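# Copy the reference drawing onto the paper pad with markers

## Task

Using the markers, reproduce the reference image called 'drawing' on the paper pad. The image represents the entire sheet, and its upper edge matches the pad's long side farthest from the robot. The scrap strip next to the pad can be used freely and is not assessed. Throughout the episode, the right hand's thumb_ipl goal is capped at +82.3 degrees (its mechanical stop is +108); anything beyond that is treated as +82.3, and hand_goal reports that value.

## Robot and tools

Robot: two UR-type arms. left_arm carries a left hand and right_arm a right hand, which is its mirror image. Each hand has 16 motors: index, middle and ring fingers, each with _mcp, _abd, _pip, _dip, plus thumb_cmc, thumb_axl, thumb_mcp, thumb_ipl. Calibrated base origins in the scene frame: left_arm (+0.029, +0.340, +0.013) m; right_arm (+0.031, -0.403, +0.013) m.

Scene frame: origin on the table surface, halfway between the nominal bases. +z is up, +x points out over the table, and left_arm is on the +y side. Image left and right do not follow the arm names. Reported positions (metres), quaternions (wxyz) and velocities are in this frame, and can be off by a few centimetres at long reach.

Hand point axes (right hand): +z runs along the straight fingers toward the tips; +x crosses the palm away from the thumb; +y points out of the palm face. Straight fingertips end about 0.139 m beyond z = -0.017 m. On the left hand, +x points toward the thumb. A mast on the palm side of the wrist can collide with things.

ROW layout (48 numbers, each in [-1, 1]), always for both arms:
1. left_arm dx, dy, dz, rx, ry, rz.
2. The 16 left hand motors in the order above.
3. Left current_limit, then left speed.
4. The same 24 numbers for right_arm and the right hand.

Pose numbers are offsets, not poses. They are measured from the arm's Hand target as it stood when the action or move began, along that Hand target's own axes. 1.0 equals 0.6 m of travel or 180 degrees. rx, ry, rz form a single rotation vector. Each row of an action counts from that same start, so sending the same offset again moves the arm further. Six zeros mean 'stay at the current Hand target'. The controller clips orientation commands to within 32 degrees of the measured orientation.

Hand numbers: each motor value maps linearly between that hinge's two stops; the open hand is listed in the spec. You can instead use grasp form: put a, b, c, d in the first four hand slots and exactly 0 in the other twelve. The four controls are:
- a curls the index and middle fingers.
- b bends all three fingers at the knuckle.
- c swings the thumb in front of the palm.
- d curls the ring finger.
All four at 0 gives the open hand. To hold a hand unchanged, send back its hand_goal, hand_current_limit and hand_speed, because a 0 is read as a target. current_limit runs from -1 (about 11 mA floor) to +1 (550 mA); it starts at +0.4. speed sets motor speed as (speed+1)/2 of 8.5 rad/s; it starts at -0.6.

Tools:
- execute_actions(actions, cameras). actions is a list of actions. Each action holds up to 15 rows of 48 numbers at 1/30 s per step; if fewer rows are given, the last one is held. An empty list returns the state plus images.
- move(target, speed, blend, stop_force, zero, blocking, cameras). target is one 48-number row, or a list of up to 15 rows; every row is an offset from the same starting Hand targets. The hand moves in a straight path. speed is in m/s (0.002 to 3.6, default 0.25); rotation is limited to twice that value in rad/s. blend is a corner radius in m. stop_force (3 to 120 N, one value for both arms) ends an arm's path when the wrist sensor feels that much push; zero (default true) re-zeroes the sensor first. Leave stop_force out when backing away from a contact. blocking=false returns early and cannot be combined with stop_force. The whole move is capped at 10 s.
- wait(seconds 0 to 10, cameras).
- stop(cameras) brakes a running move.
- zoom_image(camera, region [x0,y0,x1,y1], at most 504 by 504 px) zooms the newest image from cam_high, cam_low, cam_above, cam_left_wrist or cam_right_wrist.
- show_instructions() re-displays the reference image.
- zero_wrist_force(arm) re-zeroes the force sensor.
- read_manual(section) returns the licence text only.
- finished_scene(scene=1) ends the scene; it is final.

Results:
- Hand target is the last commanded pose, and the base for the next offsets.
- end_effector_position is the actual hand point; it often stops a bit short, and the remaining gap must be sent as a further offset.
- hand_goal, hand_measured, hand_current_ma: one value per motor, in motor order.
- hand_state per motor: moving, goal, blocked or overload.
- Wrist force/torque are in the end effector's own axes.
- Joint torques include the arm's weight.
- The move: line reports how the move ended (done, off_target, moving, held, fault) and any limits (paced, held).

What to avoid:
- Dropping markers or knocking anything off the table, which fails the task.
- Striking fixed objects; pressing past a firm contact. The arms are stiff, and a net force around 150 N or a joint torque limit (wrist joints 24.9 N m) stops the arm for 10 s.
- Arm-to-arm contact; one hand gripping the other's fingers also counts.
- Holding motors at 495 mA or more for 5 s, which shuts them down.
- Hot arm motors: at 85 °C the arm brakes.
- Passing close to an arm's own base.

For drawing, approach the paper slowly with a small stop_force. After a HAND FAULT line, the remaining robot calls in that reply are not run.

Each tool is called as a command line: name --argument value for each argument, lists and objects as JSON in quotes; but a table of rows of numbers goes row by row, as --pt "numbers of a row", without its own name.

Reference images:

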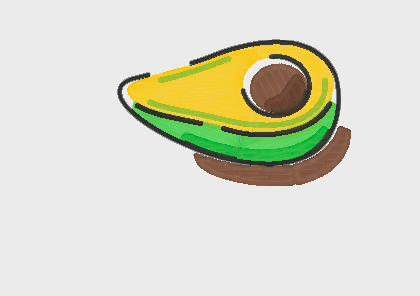

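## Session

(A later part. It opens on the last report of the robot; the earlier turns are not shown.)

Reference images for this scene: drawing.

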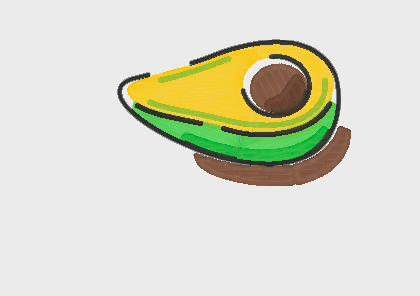

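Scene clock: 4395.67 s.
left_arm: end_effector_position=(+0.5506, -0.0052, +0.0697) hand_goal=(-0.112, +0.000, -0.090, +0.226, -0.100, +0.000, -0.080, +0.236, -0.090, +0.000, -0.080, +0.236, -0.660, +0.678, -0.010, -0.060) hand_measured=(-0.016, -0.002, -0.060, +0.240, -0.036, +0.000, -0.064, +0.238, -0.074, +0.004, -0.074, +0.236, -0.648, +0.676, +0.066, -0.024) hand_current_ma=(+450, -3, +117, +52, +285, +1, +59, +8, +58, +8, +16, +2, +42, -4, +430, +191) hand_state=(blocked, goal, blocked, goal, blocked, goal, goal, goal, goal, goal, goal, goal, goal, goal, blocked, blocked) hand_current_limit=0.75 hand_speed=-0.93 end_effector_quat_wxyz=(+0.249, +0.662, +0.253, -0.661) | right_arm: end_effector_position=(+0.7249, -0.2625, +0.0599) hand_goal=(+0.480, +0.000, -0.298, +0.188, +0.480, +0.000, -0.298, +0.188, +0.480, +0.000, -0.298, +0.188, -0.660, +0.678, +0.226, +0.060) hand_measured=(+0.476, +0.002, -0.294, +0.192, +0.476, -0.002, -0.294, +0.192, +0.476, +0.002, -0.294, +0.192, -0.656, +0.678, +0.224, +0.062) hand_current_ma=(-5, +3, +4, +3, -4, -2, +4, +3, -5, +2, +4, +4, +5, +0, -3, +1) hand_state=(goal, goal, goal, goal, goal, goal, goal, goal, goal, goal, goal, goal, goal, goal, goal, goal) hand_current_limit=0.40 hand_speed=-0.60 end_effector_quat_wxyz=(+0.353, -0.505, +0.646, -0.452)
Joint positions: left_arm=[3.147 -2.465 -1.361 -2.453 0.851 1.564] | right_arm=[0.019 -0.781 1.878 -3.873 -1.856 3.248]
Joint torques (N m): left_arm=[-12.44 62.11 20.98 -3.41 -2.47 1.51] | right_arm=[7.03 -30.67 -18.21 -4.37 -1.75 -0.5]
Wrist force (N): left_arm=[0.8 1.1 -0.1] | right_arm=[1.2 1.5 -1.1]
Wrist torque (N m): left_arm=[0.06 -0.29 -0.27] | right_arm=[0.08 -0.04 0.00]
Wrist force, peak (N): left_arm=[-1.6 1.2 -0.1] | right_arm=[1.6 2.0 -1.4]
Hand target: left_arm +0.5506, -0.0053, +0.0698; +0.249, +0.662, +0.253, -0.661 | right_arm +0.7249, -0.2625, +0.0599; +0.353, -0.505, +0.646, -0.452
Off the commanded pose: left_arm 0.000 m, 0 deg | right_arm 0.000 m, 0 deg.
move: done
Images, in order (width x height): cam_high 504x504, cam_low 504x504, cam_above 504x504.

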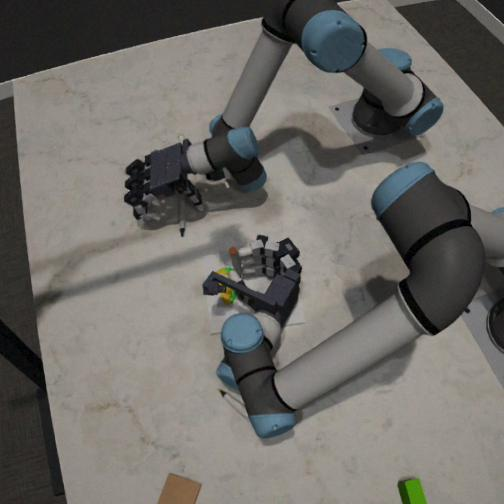

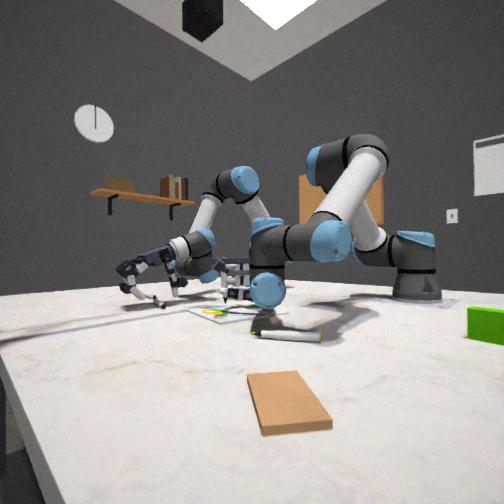

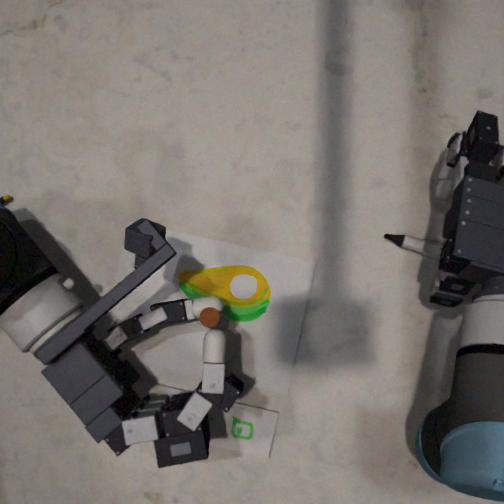

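move --target '[0,0.0693,-0.0235,0,0,0,-0.112,0,-0.09,0.225,-0.1,0,-0.08,0.235,-0.09,0,-0.08,0.235,-0.66,0.677,-0.01,-0.06,0.75,-0.93,0,0.0243,0.0088,0,0,0,0.479,0,-0.299,0.188,0.479,0,-0.299,0.188,0.479,0,-0.299,0.188,-0.66,0.677,0.225,0.059,0.4,-0.6]' --stop_force 3 --speed 0.03

move --target '[0,0,0,0,0,0,-0.112,0,-0.09,0.225,-0.1,0,-0.08,0.235,-0.09,0,-0.08,0.235,-0.66,0.677,-0.01,-0.06,0.75,-0.93,0,0,0,0,0,0,0.137,0,-0.153,0.217,0.137,0,-0.153,0.217,0.137,0,-0.153,0.217,-0.66,0.677,0.135,-0.049,0.2,-0.9]'

move --target '[0.0395,0,0,0,0,0,-0.112,0,-0.09,0.225,-0.1,0,-0.08,0.235,-0.09,0,-0.08,0.235,-0.66,0.677,-0.01,-0.06,0.75,-0.93,0,0.0141,0.0051,0,0,0,0.137,0,-0.153,0.217,0.137,0,-0.153,0.217,0.137,0,-0.153,0.217,-0.66,0.677,0.135,-0.049,0.2,-0.9]' --stop_force 3 --speed 0.006

move --target '[-0.0333,0,0,0,0,0,-0.112,0,-0.09,0.225,-0.1,0,-0.08,0.235,-0.09,0,-0.08,0.235,-0.66,0.677,-0.01,-0.06,0.75,-0.93,0,0,0,0,0,0,0.137,0,-0.153,0.217,0.137,0,-0.153,0.217,0.137,0,-0.153,0.217,-0.66,0.677,0.135,-0.049,0.2,-0.9]' --speed 0.05

move --target '[-0.0924,-0.3388,-0.2573,0,0,0,-0.112,0,-0.09,0.225,-0.1,0,-0.08,0.235,-0.09,0,-0.08,0.235,-0.66,0.677,-0.01,-0.06,0.75,-0.93,0,0,0,0,0,0,-0.06,0,-0.08,0.235,-0.06,0,-0.08,0.235,-0.06,0,-0.08,0.235,-0.66,0.677,-0.02,-0.05,0.2,-0.93]' --speed 0.25 --cameras '["cam_low","cam_high","cam_above"]'

zoom_image --camera "cam_low" --region '[110, 240, 210, 340]'

zoom_image --camera "cam_above" --region '[160, 250, 290, 380]'

Scene clock: 4445.00 s.
left_arm: end_effector_position=(+0.5887, -0.0270, +0.0696) hand_goal=(-0.112, +0.000, -0.090, +0.226, -0.100, +0.000, -0.080, +0.236, -0.090, +0.000, -0.080, +0.236, -0.660, +0.678, -0.010, -0.060) hand_measured=(-0.016, -0.002, -0.060, +0.240, -0.036, +0.000, -0.064, +0.238, -0.074, +0.004, -0.074, +0.236, -0.648, +0.676, +0.066, -0.024) hand_current_ma=(+450, -3, +117, +52, +285, +1, +59, +8, +58, +9, +16, +2, +43, -4, +430, +191) hand_state=(blocked, goal, blocked, goal, blocked, goal, goal, goal, goal, goal, goal, goal, goal, goal, blocked, blocked) hand_current_limit=0.75 hand_speed=-0.93 end_effector_quat_wxyz=(+0.249, +0.662, +0.253, -0.661) | right_arm: end_effector_position=(+0.7249, -0.2625, +0.0443) hand_goal=(+0.480, +0.000, -0.298, +0.188, +0.480, +0.000, -0.298, +0.188, +0.480, +0.000, -0.298, +0.188, -0.660, +0.678, +0.226, +0.060) hand_measured=(+0.476, +0.002, -0.294, +0.192, +0.476, -0.002, -0.294, +0.192, +0.476, +0.002, -0.294, +0.192, -0.656, +0.678, +0.224, +0.062) hand_current_ma=(-5, +3, +4, +3, -4, -2, +4, +3, -5, +2, +4, +4, +5, +0, -3, +1) hand_state=(goal, goal, goal, goal, goal, goal, goal, goal, goal, goal, goal, goal, goal, goal, goal, goal) hand_current_limit=0.40 hand_speed=-0.60 end_effector_quat_wxyz=(+0.353, -0.505, +0.646, -0.452)
Joint positions: left_arm=[3.114 -2.55 -1.185 -2.544 0.819 1.563] | right_arm=[0.019 -0.747 1.872 -3.902 -1.856 3.248]
Joint torques (N m): left_arm=[-12.18 48.78 21.77 -3.35 -2.53 2.63] | right_arm=[6.73 -30.84 -17.07 -4.5 -1.76 0.73]
Wrist force (N): left_arm=[0.6 0.7 0.2] | right_arm=[1.4 1.7 -1.3]
Wrist torque (N m): left_arm=[-0.03 -0.28 -0.28] | right_arm=[0.12 -0.06 0.02]
Wrist force, peak (N): left_arm=[0.9 1.2 -0.3] | right_arm=[1.4 2.0 -1.8]
Hand target: left_arm +0.5887, -0.0270, +0.0696; +0.249, +0.662, +0.253, -0.661 | right_arm +0.7249, -0.2625, +0.0443; +0.353, -0.505, +0.646, -0.452
Off the commanded pose: left_arm 0.000 m, 0 deg | right_arm 0.000 m, 0 deg.
move: done

Scene clock: 4446.27 s.
left_arm: end_effector_position=(+0.5887, -0.0270, +0.0696) hand_goal=(-0.112, +0.000, -0.090, +0.226, -0.100, +0.000, -0.080, +0.236, -0.090, +0.000, -0.080, +0.236, -0.660, +0.678, -0.010, -0.060) hand_measured=(-0.016, -0.002, -0.060, +0.240, -0.036, +0.000, -0.064, +0.238, -0.074, +0.004, -0.074, +0.236, -0.648, +0.676, +0.066, -0.024) hand_current_ma=(+450, -3, +117, +52, +285, +1, +59, +8, +58, +9, +16, +2, +43, -4, +430, +191) hand_state=(blocked, goal, blocked, goal, blocked, goal, goal, goal, goal, goal, goal, goal, goal, goal, blocked, blocked) hand_current_limit=0.75 hand_speed=-0.93 end_effector_quat_wxyz=(+0.249, +0.662, +0.253, -0.661) | right_arm: end_effector_position=(+0.7249, -0.2625, +0.0443) hand_goal=(+0.138, +0.000, -0.152, +0.218, +0.138, +0.000, -0.152, +0.218, +0.138, +0.000, -0.152, +0.218, -0.660, +0.678, +0.136, -0.048) hand_measured=(+0.138, +0.002, -0.154, +0.216, +0.138, -0.002, -0.154, +0.216, +0.138, +0.002, -0.154, +0.216, -0.656, +0.678, +0.138, -0.046) hand_current_ma=(+0, +3, -2, -2, +0, -2, -2, -2, -1, +2, -2, -3, +5, +0, +2, +4) hand_state=(goal, goal, goal, goal, goal, goal, goal, goal, goal, goal, goal, goal, goal, goal, goal, goal) hand_current_limit=0.20 hand_speed=-0.90 end_effector_quat_wxyz=(+0.353, -0.505, +0.646, -0.452)
Joint positions: left_arm=[3.114 -2.55 -1.185 -2.544 0.819 1.563] | right_arm=[0.019 -0.747 1.872 -3.902 -1.856 3.248]
Joint torques (N m): left_arm=[-12.36 48.92 21.67 -3.42 -2.44 2.74] | right_arm=[7.33 -30.67 -17.19 -3.75 -1.76 1.29]
Wrist force (N): left_arm=[0.9 0.9 0.1] | right_arm=[1.1 1.8 -1.4]
Wrist torque (N m): left_arm=[0.00 -0.32 -0.25] | right_arm=[0.18 -0.01 0.00]
Wrist force, peak (N): left_arm=[0.8 1.2 0.2] | right_arm=[1.5 1.9 -1.5]
Hand target: left_arm +0.5887, -0.0270, +0.0696; +0.249, +0.662, +0.253, -0.661 | right_arm +0.7249, -0.2625, +0.0443; +0.353, -0.505, +0.646, -0.452
Off the commanded pose: left_arm 0.000 m, 0 deg | right_arm 0.000 m, 0 deg.
move: done

Scene clock: 4450.87 s.
left_arm: end_effector_position=(+0.5887, -0.0269, +0.0500) hand_goal=(-0.112, +0.000, -0.090, +0.226, -0.100, +0.000, -0.080, +0.236, -0.090, +0.000, -0.080, +0.236, -0.660, +0.678, -0.010, -0.060) hand_measured=(-0.016, -0.004, -0.060, +0.240, -0.036, -0.004, -0.064, +0.238, -0.076, +0.002, -0.074, +0.236, -0.650, +0.676, +0.066, -0.024) hand_current_ma=(+450, -12, +117, +52, +284, -8, +59, +8, +56, +6, +16, +2, +38, -4, +430, +191) hand_state=(blocked, goal, blocked, goal, blocked, goal, goal, goal, goal, goal, goal, goal, goal, goal, blocked, blocked) hand_current_limit=0.75 hand_speed=-0.93 end_effector_quat_wxyz=(+0.249, +0.662, +0.253, -0.661) | right_arm: end_effector_position=(+0.7248, -0.2624, +0.0354) hand_goal=(+0.138, +0.000, -0.152, +0.218, +0.138, +0.000, -0.152, +0.218, +0.138, +0.000, -0.152, +0.218, -0.660, +0.678, +0.136, -0.048) hand_measured=(+0.138, +0.002, -0.154, +0.216, +0.138, -0.002, -0.154, +0.216, +0.138, +0.002, -0.154, +0.216, -0.656, +0.678, +0.138, -0.046) hand_current_ma=(+0, +3, -2, -2, +0, -2, -2, -2, -1, +2, -2, -3, +5, +0, +2, +4) hand_state=(goal, goal, goal, goal, goal, goal, goal, goal, goal, goal, goal, goal, goal, goal, goal, goal) hand_current_limit=0.20 hand_speed=-0.90 end_effector_quat_wxyz=(+0.353, -0.505, +0.646, -0.452)
Joint positions: left_arm=[3.114 -2.578 -1.186 -2.515 0.819 1.564] | right_arm=[0.019 -0.726 1.868 -3.918 -1.856 3.248]
Joint torques (N m): left_arm=[14.57 65.29 8.59 -3.29 2.25 1.68] | right_arm=[6.9 -30.8 -17.36 -4.36 -1.77 1.72]
Wrist force (N): left_arm=[-1.7 0.8 0.1] | right_arm=[1.5 1.7 -1.3]
Wrist torque (N m): left_arm=[0.00 -0.20 -0.20] | right_arm=[0.16 -0.07 0.03]
Wrist force, peak (N): left_arm=[-2.8 0.9 0.0] | right_arm=[1.7 2.1 -1.6]
Hand target: left_arm +0.5887, -0.0269, +0.0500; +0.249, +0.662, +0.253, -0.661 (not the last commanded pose) | right_arm +0.7248, -0.2624, +0.0354; +0.353, -0.505, +0.646, -0.452
Off the commanded pose: left_arm 0.004 m, 0 deg | right_arm 0.000 m, 0 deg.
move: contact (left_arm)

Scene clock: 4451.70 s.
left_arm: end_effector_position=(+0.5888, -0.0270, +0.0699) hand_goal=(-0.112, +0.000, -0.090, +0.226, -0.100, +0.000, -0.080, +0.236, -0.090, +0.000, -0.080, +0.236, -0.660, +0.678, -0.010, -0.060) hand_measured=(-0.016, -0.002, -0.060, +0.240, -0.036, +0.000, -0.064, +0.240, -0.076, +0.004, -0.074, +0.236, -0.648, +0.676, +0.066, -0.024) hand_current_ma=(+450, -3, +117, +52, +284, +1, +59, +9, +56, +9, +16, +2, +43, -4, +430, +191) hand_state=(blocked, goal, blocked, goal, blocked, goal, goal, goal, goal, goal, goal, goal, goal, goal, blocked, blocked) hand_current_limit=0.75 hand_speed=-0.93 end_effector_quat_wxyz=(+0.249, +0.662, +0.253, -0.661) | right_arm: end_effector_position=(+0.7248, -0.2624, +0.0354) hand_goal=(+0.138, +0.000, -0.152, +0.218, +0.138, +0.000, -0.152, +0.218, +0.138, +0.000, -0.152, +0.218, -0.660, +0.678, +0.136, -0.048) hand_measured=(+0.138, +0.002, -0.154, +0.216, +0.138, -0.002, -0.154, +0.216, +0.138, +0.002, -0.154, +0.216, -0.656, +0.678, +0.138, -0.046) hand_current_ma=(+0, +3, -2, -2, +0, -2, -2, -2, -1, +2, -2, -3, +5, +0, +2, +4) hand_state=(goal, goal, goal, goal, goal, goal, goal, goal, goal, goal, goal, goal, goal, goal, goal, goal) hand_current_limit=0.20 hand_speed=-0.90 end_effector_quat_wxyz=(+0.353, -0.505, +0.646, -0.452)
Joint positions: left_arm=[3.114 -2.549 -1.185 -2.545 0.819 1.564] | right_arm=[0.019 -0.726 1.868 -3.918 -1.856 3.248]
Joint torques (N m): left_arm=[-11.64 65.93 21.83 -3.5 -2.48 0.54] | right_arm=[6.57 -30.99 -17.32 -4.42 -1.78 1.89]
Wrist force (N): left_arm=[0.9 0.9 0.3] | right_arm=[1.0 1.4 -1.5]
Wrist torque (N m): left_arm=[-0.01 -0.33 -0.26] | right_arm=[0.14 0.00 -0.02]
Wrist force, peak (N): left_arm=[-1.5 0.9 -0.2] | right_arm=[1.5 2.0 -1.4]
Hand target: left_arm +0.5887, -0.0270, +0.0700; +0.249, +0.662, +0.253, -0.661 | right_arm +0.7248, -0.2624, +0.0354; +0.353, -0.505, +0.646, -0.452
Off the commanded pose: left_arm 0.000 m, 0 deg | right_arm 0.000 m, 0 deg.
move: done

Scene clock: 4453.30 s.
left_arm: end_effector_position=(+0.5694, +0.2271, +0.1268) hand_goal=(-0.112, +0.000, -0.090, +0.226, -0.100, +0.000, -0.080, +0.236, -0.090, +0.000, -0.080, +0.236, -0.660, +0.678, -0.010, -0.060) hand_measured=(-0.016, -0.002, -0.060, +0.240, -0.036, +0.000, -0.064, +0.240, -0.076, +0.004, -0.074, +0.236, -0.648, +0.676, +0.066, -0.024) hand_current_ma=(+450, -3, +117, +52, +284, +1, +59, +9, +56, +9, +16, +2, +43, -4, +430, +191) hand_state=(blocked, goal, blocked, goal, blocked, goal, goal, goal, goal, goal, goal, goal, goal, goal, blocked, blocked) hand_current_limit=0.75 hand_speed=-0.93 end_effector_quat_wxyz=(+0.249, +0.662, +0.253, -0.661) | right_arm: end_effector_position=(+0.7249, -0.2624, +0.0354) hand_goal=(-0.060, +0.000, -0.080, +0.236, -0.060, +0.000, -0.080, +0.236, -0.060, +0.000, -0.080, +0.236, -0.660, +0.678, -0.020, -0.050) hand_measured=(+0.018, +0.000, -0.072, +0.236, -0.010, -0.002, -0.068, +0.240, -0.040, +0.002, -0.076, +0.236, -0.648, +0.680, +0.060, -0.024) hand_current_ma=(+262, +0, +11, -1, +143, -2, +22, +3, +40, +2, +5, +0, +18, +2, +330, +82) hand_state=(blocked, goal, goal, goal, blocked, goal, goal, goal, goal, goal, goal, goal, goal, goal, blocked, blocked) hand_current_limit=0.20 hand_speed=-0.93 end_effector_quat_wxyz=(+0.353, -0.505, +0.646, -0.452)
Joint positions: left_arm=[3.499 -2.412 -1.288 -2.579 1.203 1.565] | right_arm=[0.019 -0.726 1.868 -3.918 -1.856 3.248]
Joint torques (N m): left_arm=[14.61 61.94 22.11 -3.87 2.23 2.86] | right_arm=[7.25 -31.74 -12.48 -1.54 -1.5 1.75]
Wrist force (N): left_arm=[0.7 0.8 0.3] | right_arm=[1.7 -0.9 -1.8]
Wrist torque (N m): left_arm=[-0.01 -0.30 -0.29] | right_arm=[0.06 -0.09 0.07]
Wrist force, peak (N): left_arm=[0.9 2.3 1.1] | right_arm=[2.1 -1.1 -2.0]
Hand target: left_arm +0.5694, +0.2272, +0.1268; +0.249, +0.662, +0.253, -0.661 | right_arm +0.7248, -0.2624, +0.0354; +0.353, -0.505, +0.646, -0.452
Off the commanded pose: left_arm 0.000 m, 0 deg | right_arm 0.000 m, 0 deg.
move: done
Images, in order (width x height): cam_high 504x504, cam_low 504x504, cam_above 504x504.

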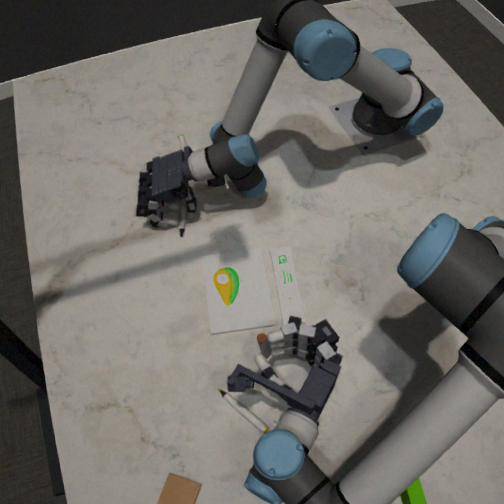

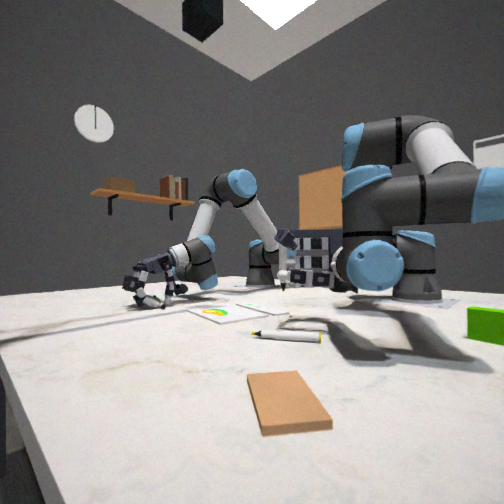

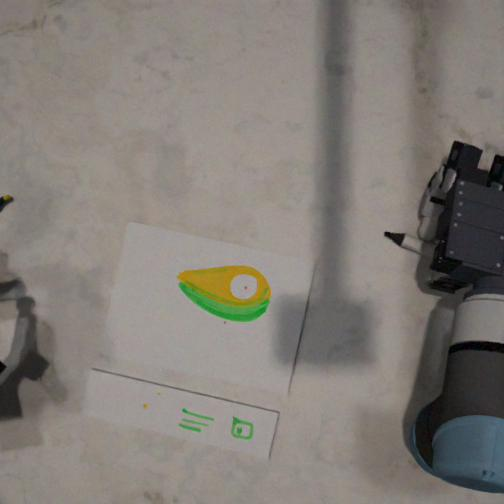

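Scaled by 5.040 from the camera's 504x504 image, which has a finer 720x720 frame.

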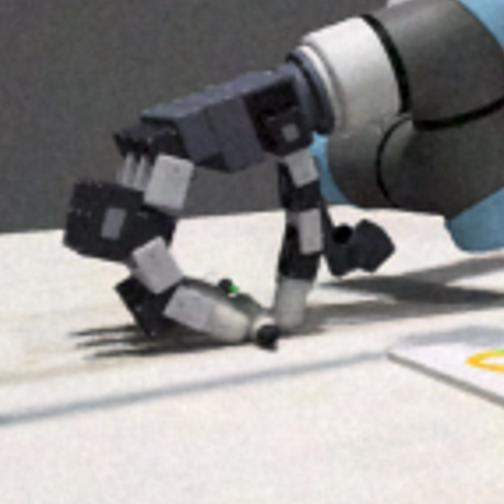

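Scaled by 3.877 from the camera's 504x504 image, which has a finer 720x720 frame.

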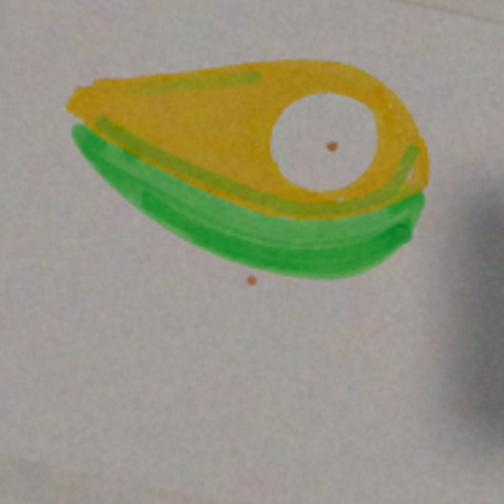

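move --target '[0,0,0,0,0,0,-0.112,0,-0.09,0.225,-0.1,0,-0.08,0.235,-0.09,0,-0.08,0.235,-0.66,0.677,-0.01,-0.06,0.75,-0.93,0,-0.0047,-0.0017,0,0,0,-0.12,0,-0.09,0.225,-0.1,0,-0.08,0.235,-0.09,0,-0.08,0.235,-0.66,0.677,-0.01,-0.06,0.75,-0.93]'

move --pt "0 0 0 0 0 0 -0.112 0 -0.09 0.225 -0.1 0 -0.08 0.235 -0.09 0 -0.08 0.235 -0.66 0.677 -0.01 -0.06 0.75 -0.93 0 -0.188 -0.0684 0 0 0 -0.12 0 -0.09 0.225 -0.1 0 -0.08 0.235 -0.09 0 -0.08 0.235 -0.66 0.677 -0.01 -0.06 0.75 -0.93" --pt "0 0 0 0 0 0 -0.112 0 -0.09 0.225 -0.1 0 -0.08 0.235 -0.09 0 -0.08 0.235 -0.66 0.677 -0.01 -0.06 0.75 -0.93 0.192 -0.3528 -0.3056 -0.3274 0.2557 0.3652 -0.12 0 -0.09 0.225 -0.1 0 -0.08 0.235 -0.09 0 -0.08 0.235 -0.66 0.677 -0.01 -0.06 0.75 -0.93" --speed '[0.12,0.2]' --blend '[0.003,0]' --cameras '["cam_low","cam_high"]'

zoom_image --camera "cam_high" --region '[130, 150, 290, 310]'

show_instructions

Scene clock: 4491.73 s.
left_arm: end_effector_position=(+0.5694, +0.2272, +0.1268) hand_goal=(-0.112, +0.000, -0.090, +0.226, -0.100, +0.000, -0.080, +0.236, -0.090, +0.000, -0.080, +0.236, -0.660, +0.678, -0.010, -0.060) hand_measured=(-0.016, -0.002, -0.060, +0.240, -0.036, +0.000, -0.064, +0.240, -0.076, +0.004, -0.074, +0.236, -0.648, +0.676, +0.066, -0.024) hand_current_ma=(+450, -3, +117, +52, +284, +1, +59, +9, +56, +9, +16, +2, +43, -4, +430, +191) hand_state=(blocked, goal, blocked, goal, blocked, goal, goal, goal, goal, goal, goal, goal, goal, goal, blocked, blocked) hand_current_limit=0.75 hand_speed=-0.93 end_effector_quat_wxyz=(+0.249, +0.662, +0.253, -0.661) | right_arm: end_effector_position=(+0.7249, -0.2624, +0.0383) hand_goal=(-0.120, +0.000, -0.090, +0.226, -0.100, +0.000, -0.080, +0.236, -0.090, +0.000, -0.080, +0.236, -0.660, +0.678, -0.010, -0.060) hand_measured=(+0.006, -0.002, -0.062, +0.232, -0.032, -0.002, -0.060, +0.242, -0.072, +0.002, -0.074, +0.236, -0.646, +0.680, +0.062, -0.020) hand_current_ma=(+481, -1, +62, +9, +218, -2, +41, +10, +36, +2, +7, +1, +27, +2, +305, +143) hand_state=(blocked, goal, blocked, goal, blocked, goal, blocked, goal, goal, goal, goal, goal, goal, goal, blocked, blocked) hand_current_limit=0.75 hand_speed=-0.93 end_effector_quat_wxyz=(+0.353, -0.505, +0.646, -0.452)
Joint positions: left_arm=[3.499 -2.412 -1.288 -2.579 1.204 1.565] | right_arm=[0.019 -0.733 1.87 -3.913 -1.856 3.248]
Joint torques (N m): left_arm=[15.45 62.27 21.76 -3.79 2.34 2.63] | right_arm=[5.77 -55.26 -3.71 0.39 -0.93 1.39]
Wrist force (N): left_arm=[0.9 1.0 0.5] | right_arm=[1.4 1.9 -1.0]
Wrist torque (N m): left_arm=[0.00 -0.32 -0.27] | right_arm=[0.18 -0.06 0.02]
Wrist force, peak (N): left_arm=[1.2 1.0 0.3] | right_arm=[1.6 2.0 -1.7]
Hand target: left_arm +0.5694, +0.2272, +0.1268; +0.249, +0.662, +0.253, -0.661 | right_arm +0.7249, -0.2624, +0.0383; +0.353, -0.505, +0.646, -0.452
Off the commanded pose: left_arm 0.000 m, 0 deg | right_arm 0.000 m, 0 deg.
move: done

Scene clock: 4497.63 s.
left_arm: end_effector_position=(+0.5694, +0.2272, +0.1268) hand_goal=(-0.112, +0.000, -0.090, +0.226, -0.100, +0.000, -0.080, +0.236, -0.090, +0.000, -0.080, +0.236, -0.660, +0.678, -0.010, -0.060) hand_measured=(-0.016, -0.002, -0.060, +0.240, -0.036, +0.000, -0.064, +0.240, -0.076, +0.004, -0.074, +0.236, -0.648, +0.676, +0.066, -0.024) hand_current_ma=(+450, -3, +117, +52, +284, +1, +59, +9, +56, +9, +16, +2, +43, -4, +430, +191) hand_state=(blocked, goal, blocked, goal, blocked, goal, goal, goal, goal, goal, goal, goal, goal, goal, blocked, blocked) hand_current_limit=0.75 hand_speed=-0.93 end_effector_quat_wxyz=(+0.249, +0.662, +0.253, -0.661) | right_arm: end_effector_position=(+0.6003, -0.3501, +0.3001) hand_goal=(-0.120, +0.000, -0.090, +0.226, -0.100, +0.000, -0.080, +0.236, -0.090, +0.000, -0.080, +0.236, -0.660, +0.678, -0.010, -0.060) hand_measured=(+0.006, -0.002, -0.060, +0.232, -0.032, -0.002, -0.058, +0.244, -0.072, +0.002, -0.074, +0.236, -0.646, +0.680, +0.062, -0.020) hand_current_ma=(+481, -2, +66, +10, +217, -2, +43, +10, +36, +2, +7, +1, +27, +2, +305, +144) hand_state=(blocked, goal, blocked, goal, blocked, goal, blocked, goal, goal, goal, goal, goal, goal, goal, blocked, blocked) hand_current_limit=0.75 hand_speed=-0.93 end_effector_quat_wxyz=(+0.000, -0.001, +1.000, +0.000)
Joint positions: left_arm=[3.499 -2.412 -1.288 -2.579 1.204 1.565] | right_arm=[-0.344 -1.463 1.637 -1.744 -1.571 4.408]
Joint torques (N m): left_arm=[15.28 60.74 21.43 -3.86 2.33 2.66] | right_arm=[-5.94 -38.79 -29.08 0.36 1.58 2.04]
Wrist force (N): left_arm=[1.1 0.9 0.1] | right_arm=[0.1 0.6 0.1]
Wrist torque (N m): left_arm=[0.02 -0.36 -0.25] | right_arm=[0.18 0.06 -0.04]
Wrist force, peak (N): left_arm=[1.2 1.1 0.4] | right_arm=[1.5 3.0 -1.1]
Hand target: left_arm +0.5694, +0.2272, +0.1268; +0.249, +0.662, +0.253, -0.661 | right_arm +0.6003, -0.3501, +0.3001; +0.000, +0.000, +1.000, +0.000
Off the commanded pose: left_arm 0.000 m, 0 deg | right_arm 0.000 m, 0 deg.
move: done
Images, in order (width x height): cam_high 504x504, cam_low 504x504.

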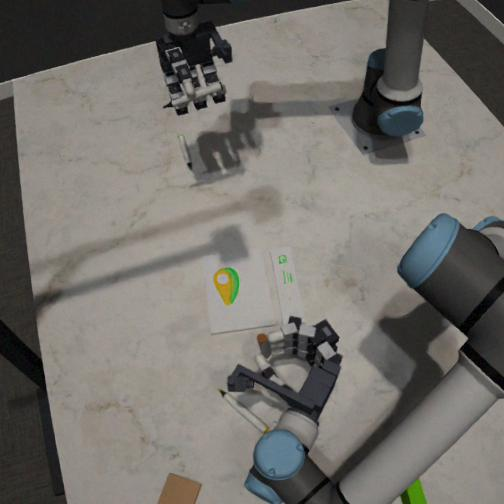

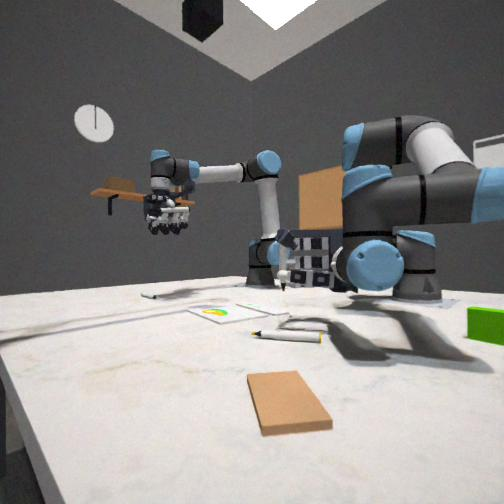

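Scaled by 3.150 from the camera's 504x504 image, which has a finer 720x720 frame.

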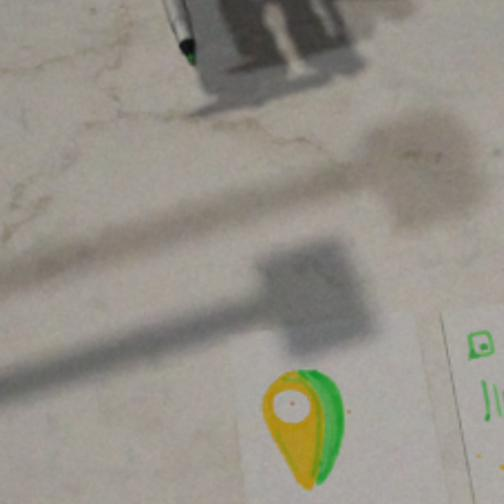

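Reference images for this scene: drawing.

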